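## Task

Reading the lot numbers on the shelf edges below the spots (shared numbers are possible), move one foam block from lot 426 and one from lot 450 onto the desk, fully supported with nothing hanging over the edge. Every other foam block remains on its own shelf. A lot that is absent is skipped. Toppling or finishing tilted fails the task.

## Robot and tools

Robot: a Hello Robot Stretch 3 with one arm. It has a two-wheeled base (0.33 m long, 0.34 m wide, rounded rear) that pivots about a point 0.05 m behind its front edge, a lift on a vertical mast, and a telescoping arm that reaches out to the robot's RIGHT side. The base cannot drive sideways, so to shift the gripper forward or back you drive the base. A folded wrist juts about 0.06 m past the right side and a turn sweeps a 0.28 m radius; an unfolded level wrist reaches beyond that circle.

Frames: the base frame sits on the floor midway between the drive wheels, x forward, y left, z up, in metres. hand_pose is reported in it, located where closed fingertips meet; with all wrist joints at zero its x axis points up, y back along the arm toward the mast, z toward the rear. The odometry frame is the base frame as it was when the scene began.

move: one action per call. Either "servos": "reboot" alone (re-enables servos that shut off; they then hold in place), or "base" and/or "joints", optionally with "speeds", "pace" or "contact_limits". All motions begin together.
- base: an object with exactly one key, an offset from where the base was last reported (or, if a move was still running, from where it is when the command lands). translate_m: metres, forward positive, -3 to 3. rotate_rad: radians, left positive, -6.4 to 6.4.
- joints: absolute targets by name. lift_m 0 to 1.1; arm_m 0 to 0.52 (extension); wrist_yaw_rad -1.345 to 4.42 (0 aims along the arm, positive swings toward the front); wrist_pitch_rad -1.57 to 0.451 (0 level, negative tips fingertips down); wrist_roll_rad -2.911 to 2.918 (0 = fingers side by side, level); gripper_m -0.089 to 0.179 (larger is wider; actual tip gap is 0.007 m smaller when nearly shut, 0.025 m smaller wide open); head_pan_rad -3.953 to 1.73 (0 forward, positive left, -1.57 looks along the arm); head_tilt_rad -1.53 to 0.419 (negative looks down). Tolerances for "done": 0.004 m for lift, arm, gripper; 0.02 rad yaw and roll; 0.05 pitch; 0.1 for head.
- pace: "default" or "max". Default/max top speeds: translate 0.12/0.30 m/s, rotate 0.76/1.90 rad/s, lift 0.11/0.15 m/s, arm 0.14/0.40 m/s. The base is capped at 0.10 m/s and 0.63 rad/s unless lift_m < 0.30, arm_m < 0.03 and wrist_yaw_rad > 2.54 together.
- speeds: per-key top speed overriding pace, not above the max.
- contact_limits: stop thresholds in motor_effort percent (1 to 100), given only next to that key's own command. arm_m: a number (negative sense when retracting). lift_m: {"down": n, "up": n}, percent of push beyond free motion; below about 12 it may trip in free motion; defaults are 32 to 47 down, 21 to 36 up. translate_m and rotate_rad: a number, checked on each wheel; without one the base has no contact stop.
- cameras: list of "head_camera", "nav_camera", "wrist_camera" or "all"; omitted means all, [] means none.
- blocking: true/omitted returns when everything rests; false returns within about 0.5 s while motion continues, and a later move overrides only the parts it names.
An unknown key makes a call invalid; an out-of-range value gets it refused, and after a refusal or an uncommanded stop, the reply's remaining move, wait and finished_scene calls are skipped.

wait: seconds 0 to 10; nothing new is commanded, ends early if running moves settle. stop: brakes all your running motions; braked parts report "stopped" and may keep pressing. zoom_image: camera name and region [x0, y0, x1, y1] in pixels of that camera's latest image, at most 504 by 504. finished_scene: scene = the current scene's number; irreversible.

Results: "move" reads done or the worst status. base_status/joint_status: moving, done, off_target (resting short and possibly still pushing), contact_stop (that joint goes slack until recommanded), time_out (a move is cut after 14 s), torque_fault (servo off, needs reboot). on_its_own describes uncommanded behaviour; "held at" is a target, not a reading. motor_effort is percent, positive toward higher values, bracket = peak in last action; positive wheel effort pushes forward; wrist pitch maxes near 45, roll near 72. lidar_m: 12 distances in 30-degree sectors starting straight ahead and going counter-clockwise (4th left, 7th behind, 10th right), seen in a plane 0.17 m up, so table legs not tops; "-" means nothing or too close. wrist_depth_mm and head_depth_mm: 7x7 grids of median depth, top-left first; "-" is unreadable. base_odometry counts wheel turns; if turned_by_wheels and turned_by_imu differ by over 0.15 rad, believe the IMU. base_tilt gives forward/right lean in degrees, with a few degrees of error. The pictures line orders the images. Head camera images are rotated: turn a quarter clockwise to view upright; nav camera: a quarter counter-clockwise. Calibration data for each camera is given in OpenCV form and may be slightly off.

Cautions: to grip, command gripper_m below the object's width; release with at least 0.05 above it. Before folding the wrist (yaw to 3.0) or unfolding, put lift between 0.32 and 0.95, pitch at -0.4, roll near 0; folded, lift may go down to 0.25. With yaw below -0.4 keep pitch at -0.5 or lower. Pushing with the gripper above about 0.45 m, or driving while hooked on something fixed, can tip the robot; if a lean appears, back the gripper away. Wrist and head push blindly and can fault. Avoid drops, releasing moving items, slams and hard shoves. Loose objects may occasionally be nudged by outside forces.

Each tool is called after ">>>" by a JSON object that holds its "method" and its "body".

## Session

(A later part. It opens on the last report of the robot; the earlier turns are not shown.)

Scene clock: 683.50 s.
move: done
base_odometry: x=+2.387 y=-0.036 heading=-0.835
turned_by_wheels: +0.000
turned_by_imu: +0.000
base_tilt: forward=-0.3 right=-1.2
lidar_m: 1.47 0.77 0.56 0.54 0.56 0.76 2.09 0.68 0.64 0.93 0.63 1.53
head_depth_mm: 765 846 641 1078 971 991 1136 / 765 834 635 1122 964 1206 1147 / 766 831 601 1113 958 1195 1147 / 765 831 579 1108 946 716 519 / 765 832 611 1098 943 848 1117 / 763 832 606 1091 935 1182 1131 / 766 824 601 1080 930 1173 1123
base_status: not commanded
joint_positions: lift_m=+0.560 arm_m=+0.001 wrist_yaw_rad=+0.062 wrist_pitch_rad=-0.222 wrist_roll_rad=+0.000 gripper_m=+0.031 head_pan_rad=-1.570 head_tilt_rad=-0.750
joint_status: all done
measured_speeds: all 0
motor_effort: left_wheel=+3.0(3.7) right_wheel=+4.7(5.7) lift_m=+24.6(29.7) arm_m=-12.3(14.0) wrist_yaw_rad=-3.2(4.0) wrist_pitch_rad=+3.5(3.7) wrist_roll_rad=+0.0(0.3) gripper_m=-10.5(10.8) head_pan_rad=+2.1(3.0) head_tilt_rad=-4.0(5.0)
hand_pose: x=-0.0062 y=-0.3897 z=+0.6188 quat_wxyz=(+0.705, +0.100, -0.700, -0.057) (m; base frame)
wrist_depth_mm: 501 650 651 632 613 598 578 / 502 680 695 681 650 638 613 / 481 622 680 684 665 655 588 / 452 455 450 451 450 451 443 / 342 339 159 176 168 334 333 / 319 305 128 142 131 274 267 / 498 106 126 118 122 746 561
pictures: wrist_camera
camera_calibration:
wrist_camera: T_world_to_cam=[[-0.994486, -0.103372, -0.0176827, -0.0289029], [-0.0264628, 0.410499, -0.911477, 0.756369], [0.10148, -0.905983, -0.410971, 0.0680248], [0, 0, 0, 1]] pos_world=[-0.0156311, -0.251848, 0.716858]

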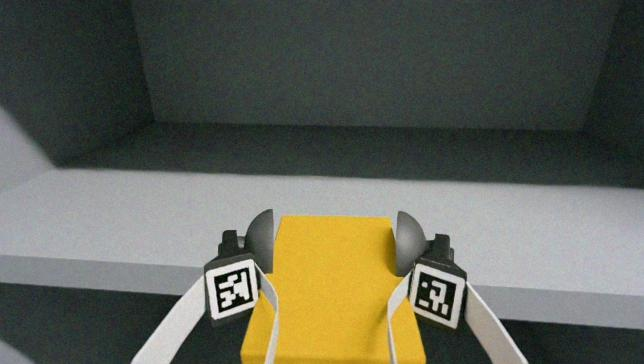

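>>> {"method": "move", "body": {"joints": {"wrist_yaw_rad": 2.6, "wrist_pitch_rad": -0.4, "lift_m": 0.6}, "pace": "max", "cameras": []}}

>>> {"method": "move", "body": {"joints": {"lift_m": 0.285, "wrist_pitch_rad": -0.3}, "pace": "max", "cameras": []}}

>>> {"method": "move", "body": {"base": {"translate_m": 0.93}, "pace": "max", "cameras": ["wrist_camera"]}}

Scene clock: 704.60 s.
move: done
base_odometry: x=+2.387 y=-0.036 heading=-0.835
turned_by_wheels: +0.000
turned_by_imu: +0.000
base_tilt: forward=-0.3 right=-1.1
lidar_m: 1.47 0.76 0.56 0.54 0.56 0.76 2.09 0.68 0.64 0.93 0.63 1.53
head_depth_mm: 764 847 641 1074 971 992 1138 / 764 835 635 1126 962 1204 1155 / 765 832 602 1119 956 1198 1144 / 764 830 580 1110 947 1193 1139 / 764 833 610 1094 942 1185 1113 / 766 832 606 1093 937 1176 1125 / 765 822 599 1080 929 1172 1121
base_status: not commanded
joint_positions: lift_m=+0.600 arm_m=+0.001 wrist_yaw_rad=+2.597 wrist_pitch_rad=-0.413 wrist_roll_rad=+0.000 gripper_m=+0.031 head_pan_rad=-1.570 head_tilt_rad=-0.750
joint_status: all done
measured_speeds: all 0
motor_effort: left_wheel=+3.2(3.6) right_wheel=+4.4(5.8) lift_m=+23.4(31.8) arm_m=-12.2(12.7) wrist_yaw_rad=+2.3(6.5) wrist_pitch_rad=+2.0(5.0) wrist_roll_rad=+0.0(0.3) gripper_m=-10.4(10.9) head_pan_rad=+1.6(2.4) head_tilt_rad=-3.9(4.4)
hand_pose: x=+0.0953 y=+0.0469 z=+0.6138 quat_wxyz=(+0.326, +0.705, -0.046, +0.628) (m; base frame)
wrist_depth_mm: 456 503 561 641 746 888 - / 485 536 604 687 812 989 - / 518 570 661 753 914 - - / 545 611 710 834 - - - / 594 661 157 177 168 - - / 626 701 128 142 131 895 897 / 211 106 126 118 122 769 780
pictures: none
No camera images: "cameras" was empty.

Scene clock: 707.50 s.
move: done
base_odometry: x=+2.387 y=-0.036 heading=-0.835
turned_by_wheels: +0.000
turned_by_imu: +0.000
base_tilt: forward=-0.3 right=-1.3
lidar_m: 1.47 0.77 0.56 0.54 0.56 0.76 2.10 0.68 0.64 0.93 0.63 1.53
head_depth_mm: 765 847 642 1078 970 989 1133 / 765 837 633 1123 965 1206 1151 / 764 833 601 1113 955 1194 1147 / 766 830 579 1106 949 1188 1137 / 765 831 611 1095 944 1182 1134 / 765 833 605 1094 936 1179 1128 / 764 823 600 1086 930 1173 1125
base_status: not commanded
joint_positions: lift_m=+0.285 arm_m=+0.001 wrist_yaw_rad=+2.597 wrist_pitch_rad=-0.323 wrist_roll_rad=+0.000 gripper_m=+0.031 head_pan_rad=-1.570 head_tilt_rad=-0.750
joint_status: all done
measured_speeds: all 0
motor_effort: left_wheel=+3.2(3.7) right_wheel=+5.0(5.6) lift_m=+26.5(26.5) arm_m=-10.5(12.1) wrist_yaw_rad=+1.6(3.3) wrist_pitch_rad=+3.7(6.2) wrist_roll_rad=+0.1(0.3) gripper_m=-10.4(10.8) head_pan_rad=+2.0(2.3) head_tilt_rad=-3.4(4.3)
hand_pose: x=+0.1006 y=+0.0557 z=+0.3196 quat_wxyz=(+0.298, +0.702, -0.078, +0.642) (m; base frame)
wrist_depth_mm: 450 496 555 636 727 863 - / 473 528 601 672 792 944 - / 498 555 633 720 854 - - / 527 589 664 774 843 862 856 / 555 621 157 177 168 684 681 / 566 579 129 142 131 568 568 / 499 106 127 118 122 469 482
pictures: none
No camera images: "cameras" was empty.

Scene clock: 711.93 s.
move: done
base_odometry: x=+3.011 y=-0.725 heading=-0.835
turned_by_wheels: +0.000
turned_by_imu: +0.001
base_tilt: forward=-0.4 right=-1.1
lidar_m: 0.55 0.57 0.56 0.54 0.56 0.76 2.10 0.67 0.68 2.14 0.78 0.57
head_depth_mm: 2738 3086 2824 2074 1264 1242 1158 / 2771 3164 2768 2081 1644 1368 1180 / 2756 3137 2716 2049 1638 1362 1172 / 2772 3133 2742 2043 1633 1356 1166 / 2790 3133 2652 2012 1616 1351 1159 / 2448 2531 2424 1995 1603 1336 1153 / 1612 1637 1675 1696 1559 1335 1147
base_status: done
joint_positions: lift_m=+0.285 arm_m=+0.001 wrist_yaw_rad=+2.597 wrist_pitch_rad=-0.323 wrist_roll_rad=+0.000 gripper_m=+0.031 head_pan_rad=-1.570 head_tilt_rad=-0.750
joint_status: not commanded
measured_speeds: all 0
motor_effort: left_wheel=+1.4(13.6) right_wheel=+5.9(12.8) lift_m=+24.5(29.3) arm_m=-9.6(11.5) wrist_yaw_rad=+2.2(3.7) wrist_pitch_rad=+3.8(3.9) wrist_roll_rad=-0.2(0.3) gripper_m=-10.0(10.8) head_pan_rad=+1.1(2.1) head_tilt_rad=-2.7(3.8)
hand_pose: x=+0.1006 y=+0.0558 z=+0.3196 quat_wxyz=(+0.297, +0.702, -0.078, +0.642) (m; base frame)
wrist_depth_mm: 454 497 556 636 681 525 427 / 477 528 593 682 712 550 439 / 503 567 637 730 772 570 454 / 532 597 679 790 787 593 465 / 562 613 158 177 168 605 490 / 571 586 128 142 131 564 491 / 496 106 127 118 122 474 470
pictures: wrist_camera
camera_calibration:
wrist_camera: T_world_to_cam=[[0.874982, -0.483669, -0.0217208, -0.0474202], [-0.258559, -0.428875, -0.865571, 0.359145], [0.409334, 0.762975, -0.500315, 0.242332], [0, 0, 0, 1]] pos_world=[0.0351571, -0.0538007, 0.431078]

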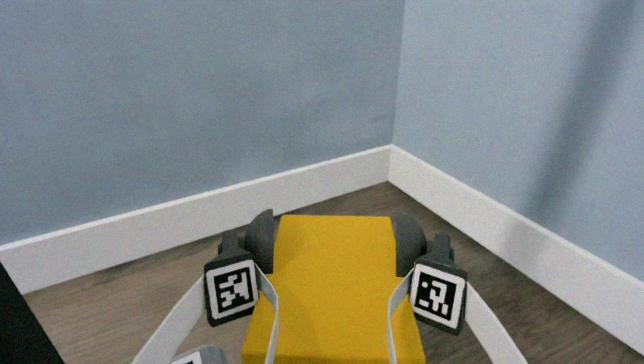

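>>> {"method": "move", "body": {"base": {"rotate_rad": -1.597}, "pace": "max", "cameras": []}}

>>> {"method": "move", "body": {"base": {"translate_m": 1.75}, "pace": "max", "cameras": []}}

>>> {"method": "move", "body": {"base": {"rotate_rad": 1.597}, "pace": "max", "cameras": ["nav_camera"]}}

Scene clock: 719.77 s.
move: done
base_odometry: x=+3.011 y=-0.725 heading=-2.432
turned_by_wheels: -1.597
turned_by_imu: -1.566
base_tilt: forward=-0.2 right=-1.2
lidar_m: 2.18 0.78 0.57 0.55 0.57 0.56 0.54 0.56 0.77 2.05 0.67 0.68
head_depth_mm: 1531 1503 1467 1446 1424 1318 1181 / 2263 2188 2125 1919 1651 1371 1177 / 3646 3551 2738 2050 1629 1361 1174 / 3677 3941 2705 2053 1632 1352 1164 / 3609 3943 2691 2012 1612 1349 1161 / 2653 2281 2451 2001 1603 1340 1151 / 1858 1984 1469 1708 1530 1330 1144
base_status: done
joint_positions: lift_m=+0.285 arm_m=+0.001 wrist_yaw_rad=+2.597 wrist_pitch_rad=-0.323 wrist_roll_rad=+0.000 gripper_m=+0.031 head_pan_rad=-1.570 head_tilt_rad=-0.750
joint_status: not commanded
measured_speeds: all 0
motor_effort: left_wheel=+5.5(14.6) right_wheel=-7.4(15.4) lift_m=+27.8(27.8) arm_m=-11.6(12.9) wrist_yaw_rad=+1.9(3.0) wrist_pitch_rad=+3.8(3.8) wrist_roll_rad=+0.0(0.3) gripper_m=-10.2(10.7) head_pan_rad=+0.8(1.5) head_tilt_rad=-3.1(3.2)
hand_pose: x=+0.1006 y=+0.0558 z=+0.3196 quat_wxyz=(+0.297, +0.702, -0.078, +0.642) (m; base frame)
wrist_depth_mm: 459 503 565 638 749 881 - / 480 534 600 687 805 975 - / 512 559 636 740 872 - - / 536 603 679 787 876 880 867 / 562 629 158 177 167 691 677 / 569 583 128 142 131 571 567 / 500 106 127 118 122 470 485
pictures: none
No camera images: "cameras" was empty.

Scene clock: 727.00 s.
move: done
base_odometry: x=+1.684 y=-1.865 heading=-2.432
turned_by_wheels: +0.000
turned_by_imu: +0.001
base_tilt: forward=-0.4 right=-1.1
lidar_m: 1.48 0.80 0.58 0.56 0.58 0.79 2.14 0.94 1.15 3.10 1.64 1.31
head_depth_mm: 2320 2275 2242 2018 1660 1383 1181 / 3235 3297 2738 2063 1652 1371 1176 / 3565 3869 2729 2056 1646 1363 1170 / 3513 3734 2713 2037 1629 1357 1165 / 3522 3756 2692 2018 1609 1345 1163 / 3586 3679 2659 2003 1609 1335 1152 / 3501 3578 2615 1988 1600 1331 1148
base_status: done
joint_positions: lift_m=+0.285 arm_m=+0.001 wrist_yaw_rad=+2.598 wrist_pitch_rad=-0.323 wrist_roll_rad=+0.000 gripper_m=+0.031 head_pan_rad=-1.570 head_tilt_rad=-0.750
joint_status: not commanded
measured_speeds: all 0
motor_effort: left_wheel=+4.6(16.2) right_wheel=+3.3(10.9) lift_m=+27.9(30.2) arm_m=-6.8(12.0) wrist_yaw_rad=+0.5(4.0) wrist_pitch_rad=+3.7(3.8) wrist_roll_rad=+0.0(0.3) gripper_m=-10.1(10.9) head_pan_rad=+0.5(1.4) head_tilt_rad=-1.6(3.0)
hand_pose: x=+0.1006 y=+0.0558 z=+0.3196 quat_wxyz=(+0.297, +0.702, -0.078, +0.642) (m; base frame)
wrist_depth_mm: 465 516 579 644 761 888 - / 491 544 606 707 820 988 - / 520 575 654 757 902 - - / 549 619 696 804 878 844 858 / 573 640 157 176 168 692 679 / 586 583 128 142 131 568 563 / 497 106 127 118 122 474 482
pictures: none
No camera images: "cameras" was empty.

Scene clock: 729.10 s.
move: done
base_odometry: x=+1.684 y=-1.865 heading=-0.835
turned_by_wheels: +1.597
turned_by_imu: +1.566
base_tilt: forward=-0.3 right=-1.2
lidar_m: 0.56 0.58 0.79 2.17 1.02 1.16 3.21 1.64 1.32 1.48 0.79 0.58
head_depth_mm: 1250 1402 1616 1878 1658 1379 1184 / 1250 1407 1604 1864 1656 1372 1176 / 1243 1402 1617 1856 1634 1364 1172 / 1248 1408 1614 1846 1630 1356 1166 / 1245 1404 1618 1850 1616 1346 1159 / 1251 1407 1618 1857 1604 1337 1153 / 1253 1402 1589 1732 1552 1334 1146
base_status: done
joint_positions: lift_m=+0.285 arm_m=+0.001 wrist_yaw_rad=+2.598 wrist_pitch_rad=-0.323 wrist_roll_rad=+0.000 gripper_m=+0.031 head_pan_rad=-1.570 head_tilt_rad=-0.750
joint_status: not commanded
measured_speeds: all 0
motor_effort: left_wheel=-5.6(15.0) right_wheel=+6.8(15.4) lift_m=+25.5(28.2) arm_m=-12.2(13.1) wrist_yaw_rad=+2.9(3.5) wrist_pitch_rad=+3.6(3.9) wrist_roll_rad=+0.1(0.3) gripper_m=-10.1(10.6) head_pan_rad=+0.2(0.8) head_tilt_rad=-1.5(2.1)
hand_pose: x=+0.1006 y=+0.0558 z=+0.3196 quat_wxyz=(+0.297, +0.702, -0.078, +0.642) (m; base frame)
wrist_depth_mm: - - - - 712 545 433 / - - - - 740 565 448 / - - - - 796 583 465 / 899 901 878 893 793 610 481 / 719 702 158 177 168 622 500 / 590 586 128 142 131 565 503 / 495 106 127 118 122 473 483
pictures: nav_camera (sideways)
camera_calibration:
nav_camera: T_world_to_cam=[[0.0176491, -0.662092, 0.749215, -0.931648], [-0.999786, -0.019786, 0.00606649, 0.048381], [0.0108074, -0.749162, -0.662299, 0.815026], [0, 0, 0, 1]] pos_world=[0.056005, -0.0052931, 1.2375]

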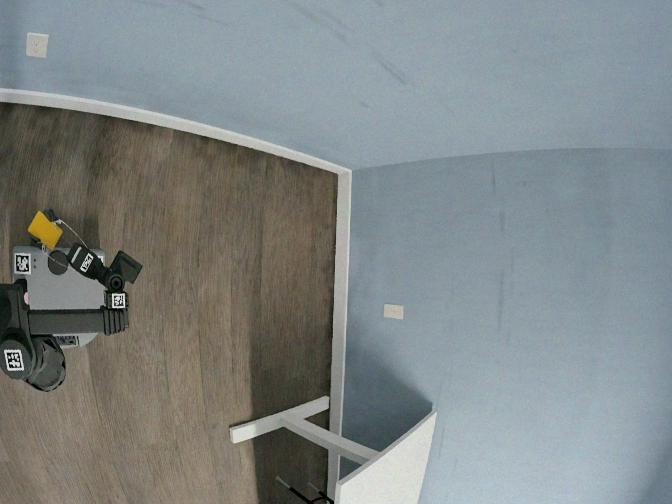

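>>> {"method": "move", "body": {"base": {"translate_m": -1.15}, "joints": {"head_tilt_rad": -0.6}, "pace": "max", "cameras": []}}

>>> {"method": "move", "body": {"joints": {"lift_m": 0.82, "wrist_pitch_rad": -0.4}, "pace": "max", "blocking": false, "cameras": ["head_camera"]}}

Scene clock: 746.17 s.
move: done
base_odometry: x=+0.912 y=-1.013 heading=-0.835
turned_by_wheels: +0.000
turned_by_imu: -0.001
base_tilt: forward=-0.3 right=-1.3
lidar_m: 1.70 1.77 0.84 0.81 0.84 1.15 2.60 2.07 0.91 1.01 1.07 1.76
head_depth_mm: 1236 1359 1487 1153 957 1491 1270 / 1236 1360 1487 1138 948 1482 1260 / 1236 1358 1486 1128 944 1470 1256 / 1232 1359 1481 1113 935 1507 1244 / 1233 1355 1461 1108 927 1489 1243 / 1233 1357 1459 1096 1351 1441 1235 / 1227 1354 1481 1082 1661 1467 1230
base_status: done
joint_positions: lift_m=+0.285 arm_m=+0.001 wrist_yaw_rad=+2.598 wrist_pitch_rad=-0.322 wrist_roll_rad=+0.000 gripper_m=+0.031 head_pan_rad=-1.570 head_tilt_rad=-0.600
joint_status: all done
measured_speeds: all 0
motor_effort: left_wheel=-0.9(15.2) right_wheel=-5.4(11.8) lift_m=+29.1(30.2) arm_m=-7.2(10.4) wrist_yaw_rad=+1.7(3.1) wrist_pitch_rad=+3.7(3.8) wrist_roll_rad=+0.1(0.4) gripper_m=-10.1(11.0) head_pan_rad=-0.7(1.1) head_tilt_rad=+3.0(4.3)
hand_pose: x=+0.1006 y=+0.0558 z=+0.3196 quat_wxyz=(+0.297, +0.702, -0.078, +0.642) (m; base frame)
wrist_depth_mm: 671 730 812 924 - - - / 698 771 868 - - - - / 730 822 931 - - - - / 796 853 904 868 880 868 866 / 709 707 158 176 167 687 679 / 581 586 128 141 131 571 568 / 498 106 127 118 122 472 489
pictures: none
No camera images: "cameras" was empty.

Scene clock: 746.67 s.
move: moving
base_odometry: x=+0.912 y=-1.013 heading=-0.835
turned_by_wheels: +0.000
turned_by_imu: +0.000
base_tilt: forward=-0.4 right=-1.2
lidar_m: 1.71 1.77 0.85 0.81 0.84 1.15 2.60 2.07 0.91 1.01 1.07 1.77
head_depth_mm: 1236 1359 1488 1150 957 1484 1264 / 1238 1361 1484 1140 950 1474 1258 / 1236 1354 1487 1126 941 1469 1252 / 1237 1364 1473 1116 932 1498 1250 / 1235 1353 1458 1103 926 1493 1242 / 1232 1356 1460 1098 1358 1444 1232 / 1229 1352 1488 1081 1665 1470 1234
base_status: not commanded
joint_positions: lift_m=+0.323 arm_m=+0.001 wrist_yaw_rad=+2.598 wrist_pitch_rad=-0.413 wrist_roll_rad=+0.000 gripper_m=+0.031 head_pan_rad=-1.570 head_tilt_rad=-0.600
joint_status: lift_m moving; wrist_pitch_rad moving
measured_speeds: translate_m=+0.000 rotate_rad=+0.000 lift_m=+0.145 arm_m=+0.000 wrist_yaw_rad=+0.000 wrist_pitch_rad=+0.000 wrist_roll_rad=+0.000 head_pan_rad=+0.000 head_tilt_rad=+0.000
motor_effort: left_wheel=-1.2(1.4) right_wheel=-5.5(5.8) lift_m=+29.5(32.6) arm_m=-6.3(7.5) wrist_yaw_rad=+2.6(2.6) wrist_pitch_rad=+2.7(5.7) wrist_roll_rad=+0.2(0.2) gripper_m=-10.5(10.6) head_pan_rad=-0.6(1.1) head_tilt_rad=+3.1(3.5)
hand_pose: x=+0.0952 y=+0.0469 z=+0.3365 quat_wxyz=(+0.326, +0.705, -0.046, +0.628) (m; base frame)
wrist_depth_mm: 681 743 835 946 - - - / 698 794 883 - - - - / 766 841 951 - - 997 996 / 785 811 808 811 795 787 775 / 674 667 160 176 168 658 647 / 553 570 129 142 131 551 544 / 211 106 129 118 122 472 477
pictures: head_camera (sideways)
camera_calibration:
head_camera: T_world_to_cam=[[-0.0467583, 0.519906, -0.852943, 1.1255], [0.997503, -0.0209481, -0.0674519, 0.0813363], [-0.0529362, -0.853966, -0.517628, 0.62955], [0, 0, 0, 1]] pos_world=[0.00481933, -0.0458356, 1.29135]

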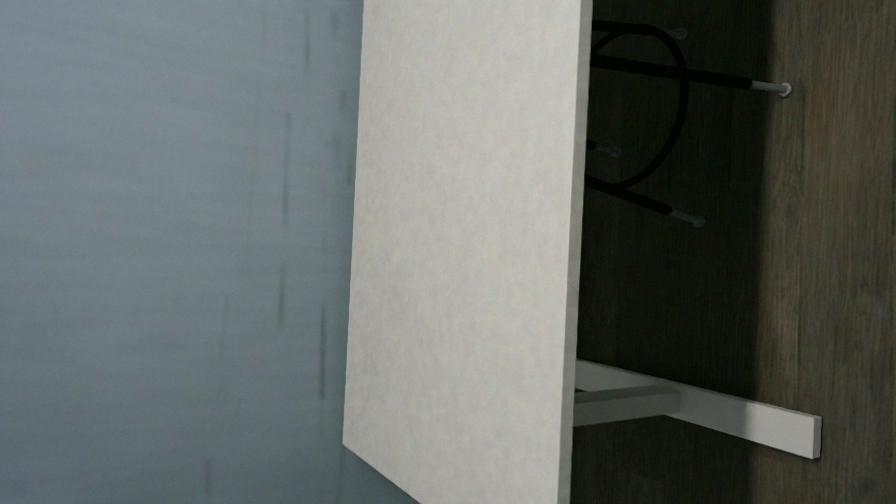

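>>> {"method": "move", "body": {"joints": {"wrist_yaw_rad": 0.0, "arm_m": 0.45}, "speeds": {"arm_m": 0.2, "wrist_yaw_rad": 2.0}, "cameras": []}}

>>> {"method": "move", "body": {"joints": {"wrist_pitch_rad": -0.2, "lift_m": 0.72}, "cameras": ["wrist_camera", "head_camera"]}}

Scene clock: 769.53 s.
earlier move: done
move: done
base_odometry: x=+0.912 y=-1.013 heading=-0.835
turned_by_wheels: +0.000
turned_by_imu: +0.000
base_tilt: forward=-0.4 right=-1.1
lidar_m: 1.70 1.77 0.84 0.81 0.84 1.15 2.61 2.07 0.91 1.01 1.07 1.77
head_depth_mm: 1234 1366 1488 1149 920 308 - / 1235 1358 1482 1082 389 335 1231 / 1236 1360 1491 597 943 1464 1250 / 1236 1357 1478 636 931 1492 1242 / 1233 1357 1457 1104 925 1489 1242 / 1232 1355 1462 1095 1352 1441 1233 / 1230 1357 1480 1087 1662 1473 1230
base_status: not commanded
joint_positions: lift_m=+0.820 arm_m=+0.450 wrist_yaw_rad=+0.003 wrist_pitch_rad=-0.415 wrist_roll_rad=+0.000 gripper_m=+0.031 head_pan_rad=-1.570 head_tilt_rad=-0.600
joint_status: all done
measured_speeds: all 0
motor_effort: left_wheel=-0.6(1.4) right_wheel=-5.7(6.1) lift_m=+29.2(29.8) arm_m=+12.4(14.7) wrist_yaw_rad=-2.1(6.2) wrist_pitch_rad=+2.2(2.3) wrist_roll_rad=+0.1(0.3) gripper_m=-10.4(10.8) head_pan_rad=-1.0(2.0) head_tilt_rad=+2.1(2.9)
hand_pose: x=-0.0209 y=-0.8198 z=+0.8335 quat_wxyz=(+0.693, +0.147, -0.691, -0.145) (m; base frame)
wrist_depth_mm: 763 769 754 746 739 729 722 / 847 740 719 718 706 692 684 / 533 534 523 520 517 502 508 / 417 414 411 410 405 401 400 / 343 339 160 177 168 332 331 / 292 300 128 142 131 284 283 / 254 106 129 118 122 240 246
pictures: none
No camera images: "cameras" was empty.

Scene clock: 771.27 s.
move: done
base_odometry: x=+0.912 y=-1.013 heading=-0.835
turned_by_wheels: +0.000
turned_by_imu: +0.000
base_tilt: forward=-0.3 right=-1.2
lidar_m: 1.70 1.77 0.84 0.81 0.84 1.15 2.60 2.07 0.91 1.01 1.06 1.78
head_depth_mm: 1234 1362 1490 1149 957 1523 1212 / 1232 1361 1485 1139 911 415 353 / 1237 1358 1485 1122 657 1462 1252 / 1231 1353 1477 973 860 1501 1244 / 1237 1356 1461 1103 928 1495 1238 / 1236 1357 1459 1094 1355 1443 1230 / 1234 1356 1479 1084 1668 1468 1233
base_status: not commanded
joint_positions: lift_m=+0.720 arm_m=+0.450 wrist_yaw_rad=+0.003 wrist_pitch_rad=-0.225 wrist_roll_rad=+0.000 gripper_m=+0.031 head_pan_rad=-1.570 head_tilt_rad=-0.600
joint_status: all done
measured_speeds: all 0
motor_effort: left_wheel=-1.0(1.3) right_wheel=-5.5(5.9) lift_m=+25.1(29.9) arm_m=+11.8(13.3) wrist_yaw_rad=-3.7(4.3) wrist_pitch_rad=+4.1(6.3) wrist_roll_rad=-0.1(0.3) gripper_m=-10.2(10.7) head_pan_rad=-1.6(2.0) head_tilt_rad=+1.8(2.4)
hand_pose: x=-0.0208 y=-0.8394 z=+0.7781 quat_wxyz=(+0.703, +0.081, -0.702, -0.079) (m; base frame)
wrist_depth_mm: 766 749 743 726 723 709 712 / 803 805 790 778 775 754 752 / 839 575 570 563 553 555 551 / 383 381 379 376 372 371 370 / 287 283 160 176 168 281 279 / 229 237 129 142 131 224 223 / 190 106 132 118 125 182 188
pictures: head_camera (sideways), wrist_camera
camera_calibration:
head_camera: T_world_to_cam=[[-0.0467587, 0.519906, -0.852943, 1.1255], [0.997503, -0.0209474, -0.0674519, 0.0813363], [-0.0529356, -0.853967, -0.517628, 0.62955], [0, 0, 0, 1]] pos_world=[0.00481937, -0.0458356, 1.29135]
wrist_camera: T_world_to_cam=[[-0.99887, -0.0440682, -0.0177988, -0.0372425], [-0.00204001, 0.413909, -0.910316, 1.08825], [0.0474831, -0.909251, -0.413531, -0.27429], [0, 0, 0, 1]] pos_world=[-0.0219563, -0.701474, 0.876556]

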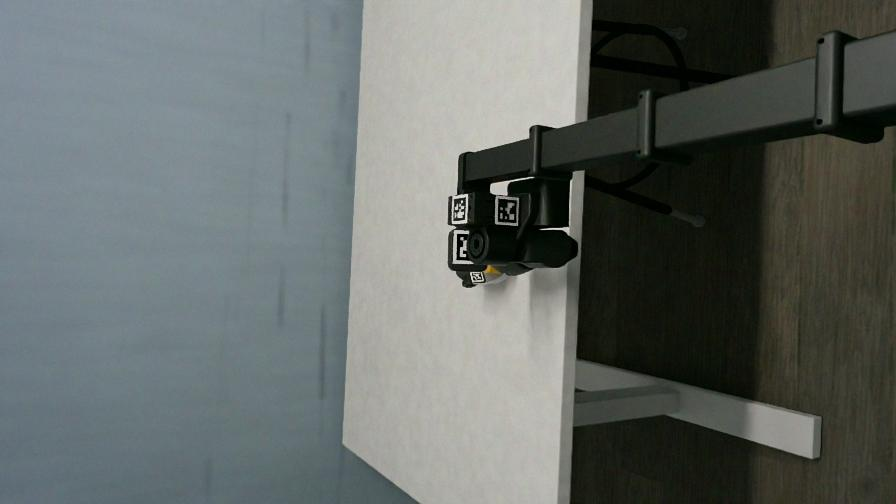

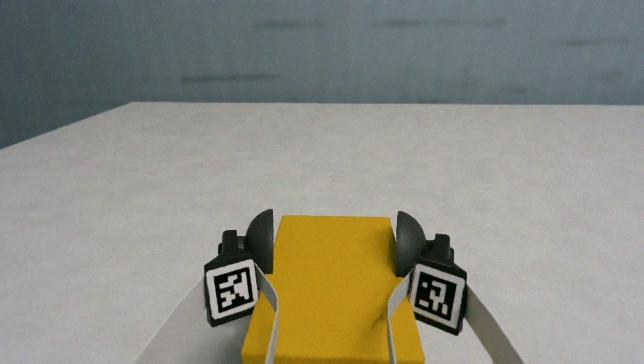

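>>> {"method": "move", "body": {"joints": {"lift_m": 0.703}, "speeds": {"lift_m": 0.03}, "cameras": []}}

Scene clock: 777.20 s.
move: done
base_odometry: x=+0.912 y=-1.013 heading=-0.835
turned_by_wheels: +0.000
turned_by_imu: +0.000
base_tilt: forward=-0.3 right=-1.2
lidar_m: 1.70 1.77 0.84 0.81 0.84 1.15 2.60 2.07 0.91 1.01 1.07 1.77
head_depth_mm: 1235 1356 1485 1152 954 1483 1267 / 1237 1356 1486 1138 911 448 355 / 1234 1358 1488 1127 657 1427 1251 / 1233 1354 1486 1115 861 1500 1245 / 1232 1358 1467 1106 923 1494 1241 / 1231 1355 1458 1093 1348 1441 1232 / 1234 1354 1483 1080 1653 1477 1230
base_status: not commanded
joint_positions: lift_m=+0.703 arm_m=+0.450 wrist_yaw_rad=+0.003 wrist_pitch_rad=-0.210 wrist_roll_rad=+0.000 gripper_m=+0.031 head_pan_rad=-1.570 head_tilt_rad=-0.600
joint_status: all done
measured_speeds: all 0
motor_effort: left_wheel=-0.8(1.4) right_wheel=-5.0(5.7) lift_m=+22.5(27.7) arm_m=+10.3(11.4) wrist_yaw_rad=-4.1(4.1) wrist_pitch_rad=+1.5(4.2) wrist_roll_rad=+0.1(0.3) gripper_m=-10.4(10.8) head_pan_rad=-2.0(2.6) head_tilt_rad=+1.4(1.8)
hand_pose: x=-0.0208 y=-0.8406 z=+0.7647 quat_wxyz=(+0.704, +0.075, -0.703, -0.073) (m; base frame)
wrist_depth_mm: 754 744 741 738 720 717 708 / 801 808 793 774 768 744 745 / 611 549 545 541 538 535 524 / 358 354 355 351 351 347 347 / 265 266 238 177 160 259 260 / 211 218 129 141 130 207 207 / 180 106 163 117 125 161 172
pictures: none
No camera images: "cameras" was empty.

>>> {"method": "move", "body": {"joints": {"gripper_m": 0.15}, "cameras": []}}

>>> {"method": "move", "body": {"joints": {"arm_m": 0.1, "head_pan_rad": -1.8, "head_tilt_rad": -0.5}, "speeds": {"arm_m": 0.25}, "cameras": ["head_camera", "nav_camera"]}}

Scene clock: 783.17 s.
move: done
base_odometry: x=+0.912 y=-1.013 heading=-0.835
turned_by_wheels: +0.000
turned_by_imu: +0.000
base_tilt: forward=-0.3 right=-1.2
lidar_m: 1.71 1.77 0.85 0.81 0.84 1.15 2.60 2.07 0.91 1.02 1.07 1.77
head_depth_mm: 1238 1355 1497 1146 958 1520 1267 / 1232 1357 1486 1136 909 447 355 / 1233 1356 1489 1129 658 1423 1251 / 1235 1361 1485 1116 854 1499 1251 / 1232 1359 1460 1103 923 1485 1243 / 1235 1351 1461 1091 1351 1443 1231 / 1231 1358 1479 1083 1664 1474 1229
base_status: not commanded
joint_positions: lift_m=+0.703 arm_m=+0.450 wrist_yaw_rad=+0.003 wrist_pitch_rad=-0.213 wrist_roll_rad=+0.000 gripper_m=+0.150 head_pan_rad=-1.570 head_tilt_rad=-0.600
joint_status: all done
measured_speeds: all 0
motor_effort: left_wheel=-1.1(1.5) right_wheel=-5.2(6.2) lift_m=+27.5(28.4) arm_m=+7.7(9.5) wrist_yaw_rad=-2.3(4.5) wrist_pitch_rad=+2.1(2.1) wrist_roll_rad=+0.0(0.5) gripper_m=+0.6(82.5) head_pan_rad=-2.4(2.7) head_tilt_rad=+1.4(1.5)
hand_pose: x=-0.0208 y=-0.8403 z=+0.7639 quat_wxyz=(+0.704, +0.077, -0.703, -0.075) (m; base frame)
wrist_depth_mm: 759 748 752 739 721 725 704 / 816 799 782 763 778 755 743 / 599 531 529 525 523 519 512 / 352 350 347 346 345 343 341 / 261 260 260 173 245 243 255 / 208 124 205 139 190 138 196 / 113 161 161 113 124 165 111
pictures: none
No camera images: "cameras" was empty.

Scene clock: 786.60 s.
move: done
base_odometry: x=+0.912 y=-1.013 heading=-0.835
turned_by_wheels: +0.000
turned_by_imu: +0.000
base_tilt: forward=-0.4 right=-1.1
lidar_m: 1.70 1.77 0.84 0.81 0.84 1.15 2.59 2.07 0.91 1.01 1.07 1.76
head_depth_mm: 1378 1501 1660 1398 1056 1612 1350 / 1346 1468 1608 1387 1006 1653 1338 / 1312 1423 1555 1374 991 1547 1304 / 1280 1385 1512 1353 944 1628 1322 / 1250 1351 1467 1343 938 1562 438 / 1218 1316 1429 1325 896 1561 1248 / 1189 1284 1390 1313 924 1506 1270
base_status: not commanded
joint_positions: lift_m=+0.703 arm_m=+0.100 wrist_yaw_rad=+0.003 wrist_pitch_rad=-0.214 wrist_roll_rad=+0.000 gripper_m=+0.150 head_pan_rad=-1.801 head_tilt_rad=-0.500
joint_status: all done
measured_speeds: all 0
motor_effort: left_wheel=-0.9(1.3) right_wheel=-5.2(6.2) lift_m=+27.4(28.4) arm_m=-11.6(14.0) wrist_yaw_rad=-2.5(4.1) wrist_pitch_rad=+2.2(2.3) wrist_roll_rad=+0.0(0.3) gripper_m=+0.8(1.2) head_pan_rad=+3.8(4.6) head_tilt_rad=+3.7(7.3)
hand_pose: x=-0.0208 y=-0.4902 z=+0.7637 quat_wxyz=(+0.704, +0.077, -0.703, -0.075) (m; base frame)
wrist_depth_mm: - - - - - - - / - - - - - - - / 540 544 533 449 525 518 518 / 411 386 378 374 374 356 351 / - - - - - 595 - / - 124 - - - 125 - / - - - - - - 111
pictures: head_camera (sideways), nav_camera (sideways)
camera_calibration:
head_camera: T_world_to_cam=[[0.0534135, 0.431278, -0.900636, 1.1871], [0.964739, -0.255074, -0.0649293, 0.0782607], [-0.257731, -0.865411, -0.429696, 0.516383], [0, 0, 0, 1]] pos_world=[-0.00582003, -0.0451229, 1.29611]
nav_camera: T_world_to_cam=[[-0.0872911, -0.44771, 0.889908, -1.11444], [-0.977316, 0.211524, 0.0105523, 0.0424011], [-0.192962, -0.8688, -0.456018, 0.547897], [0, 0, 0, 1]] pos_world=[0.0498814, -0.0319031, 1.24115]

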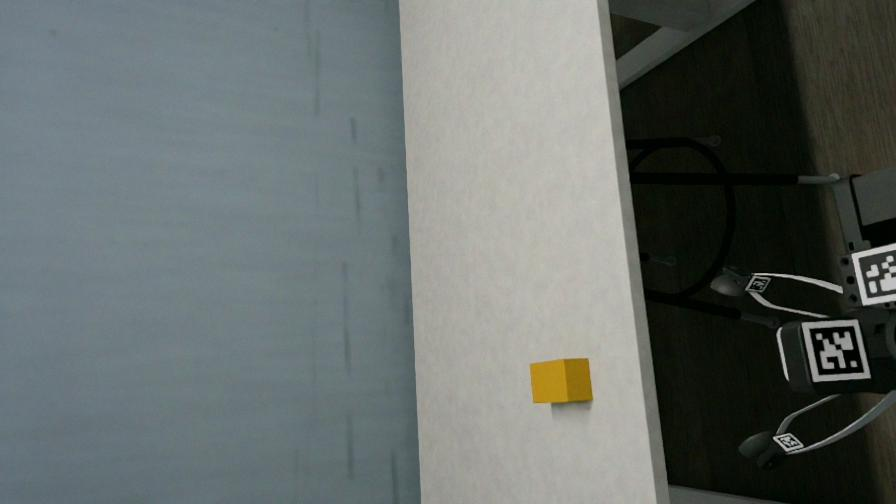

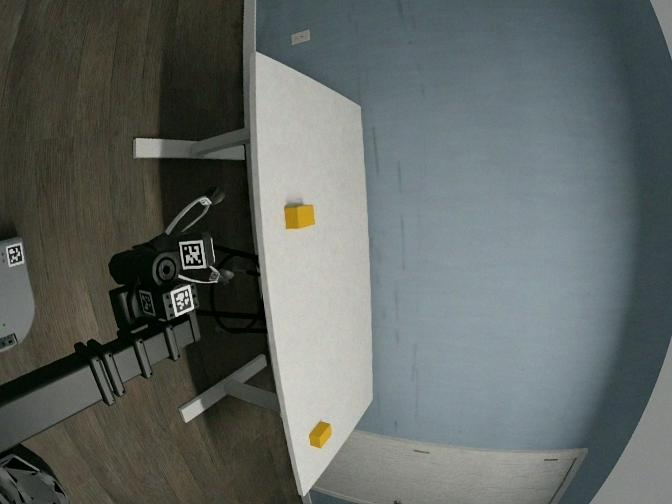

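>>> {"method": "finished_scene", "body": {"scene": 3}}

The scene is finished: the task was done.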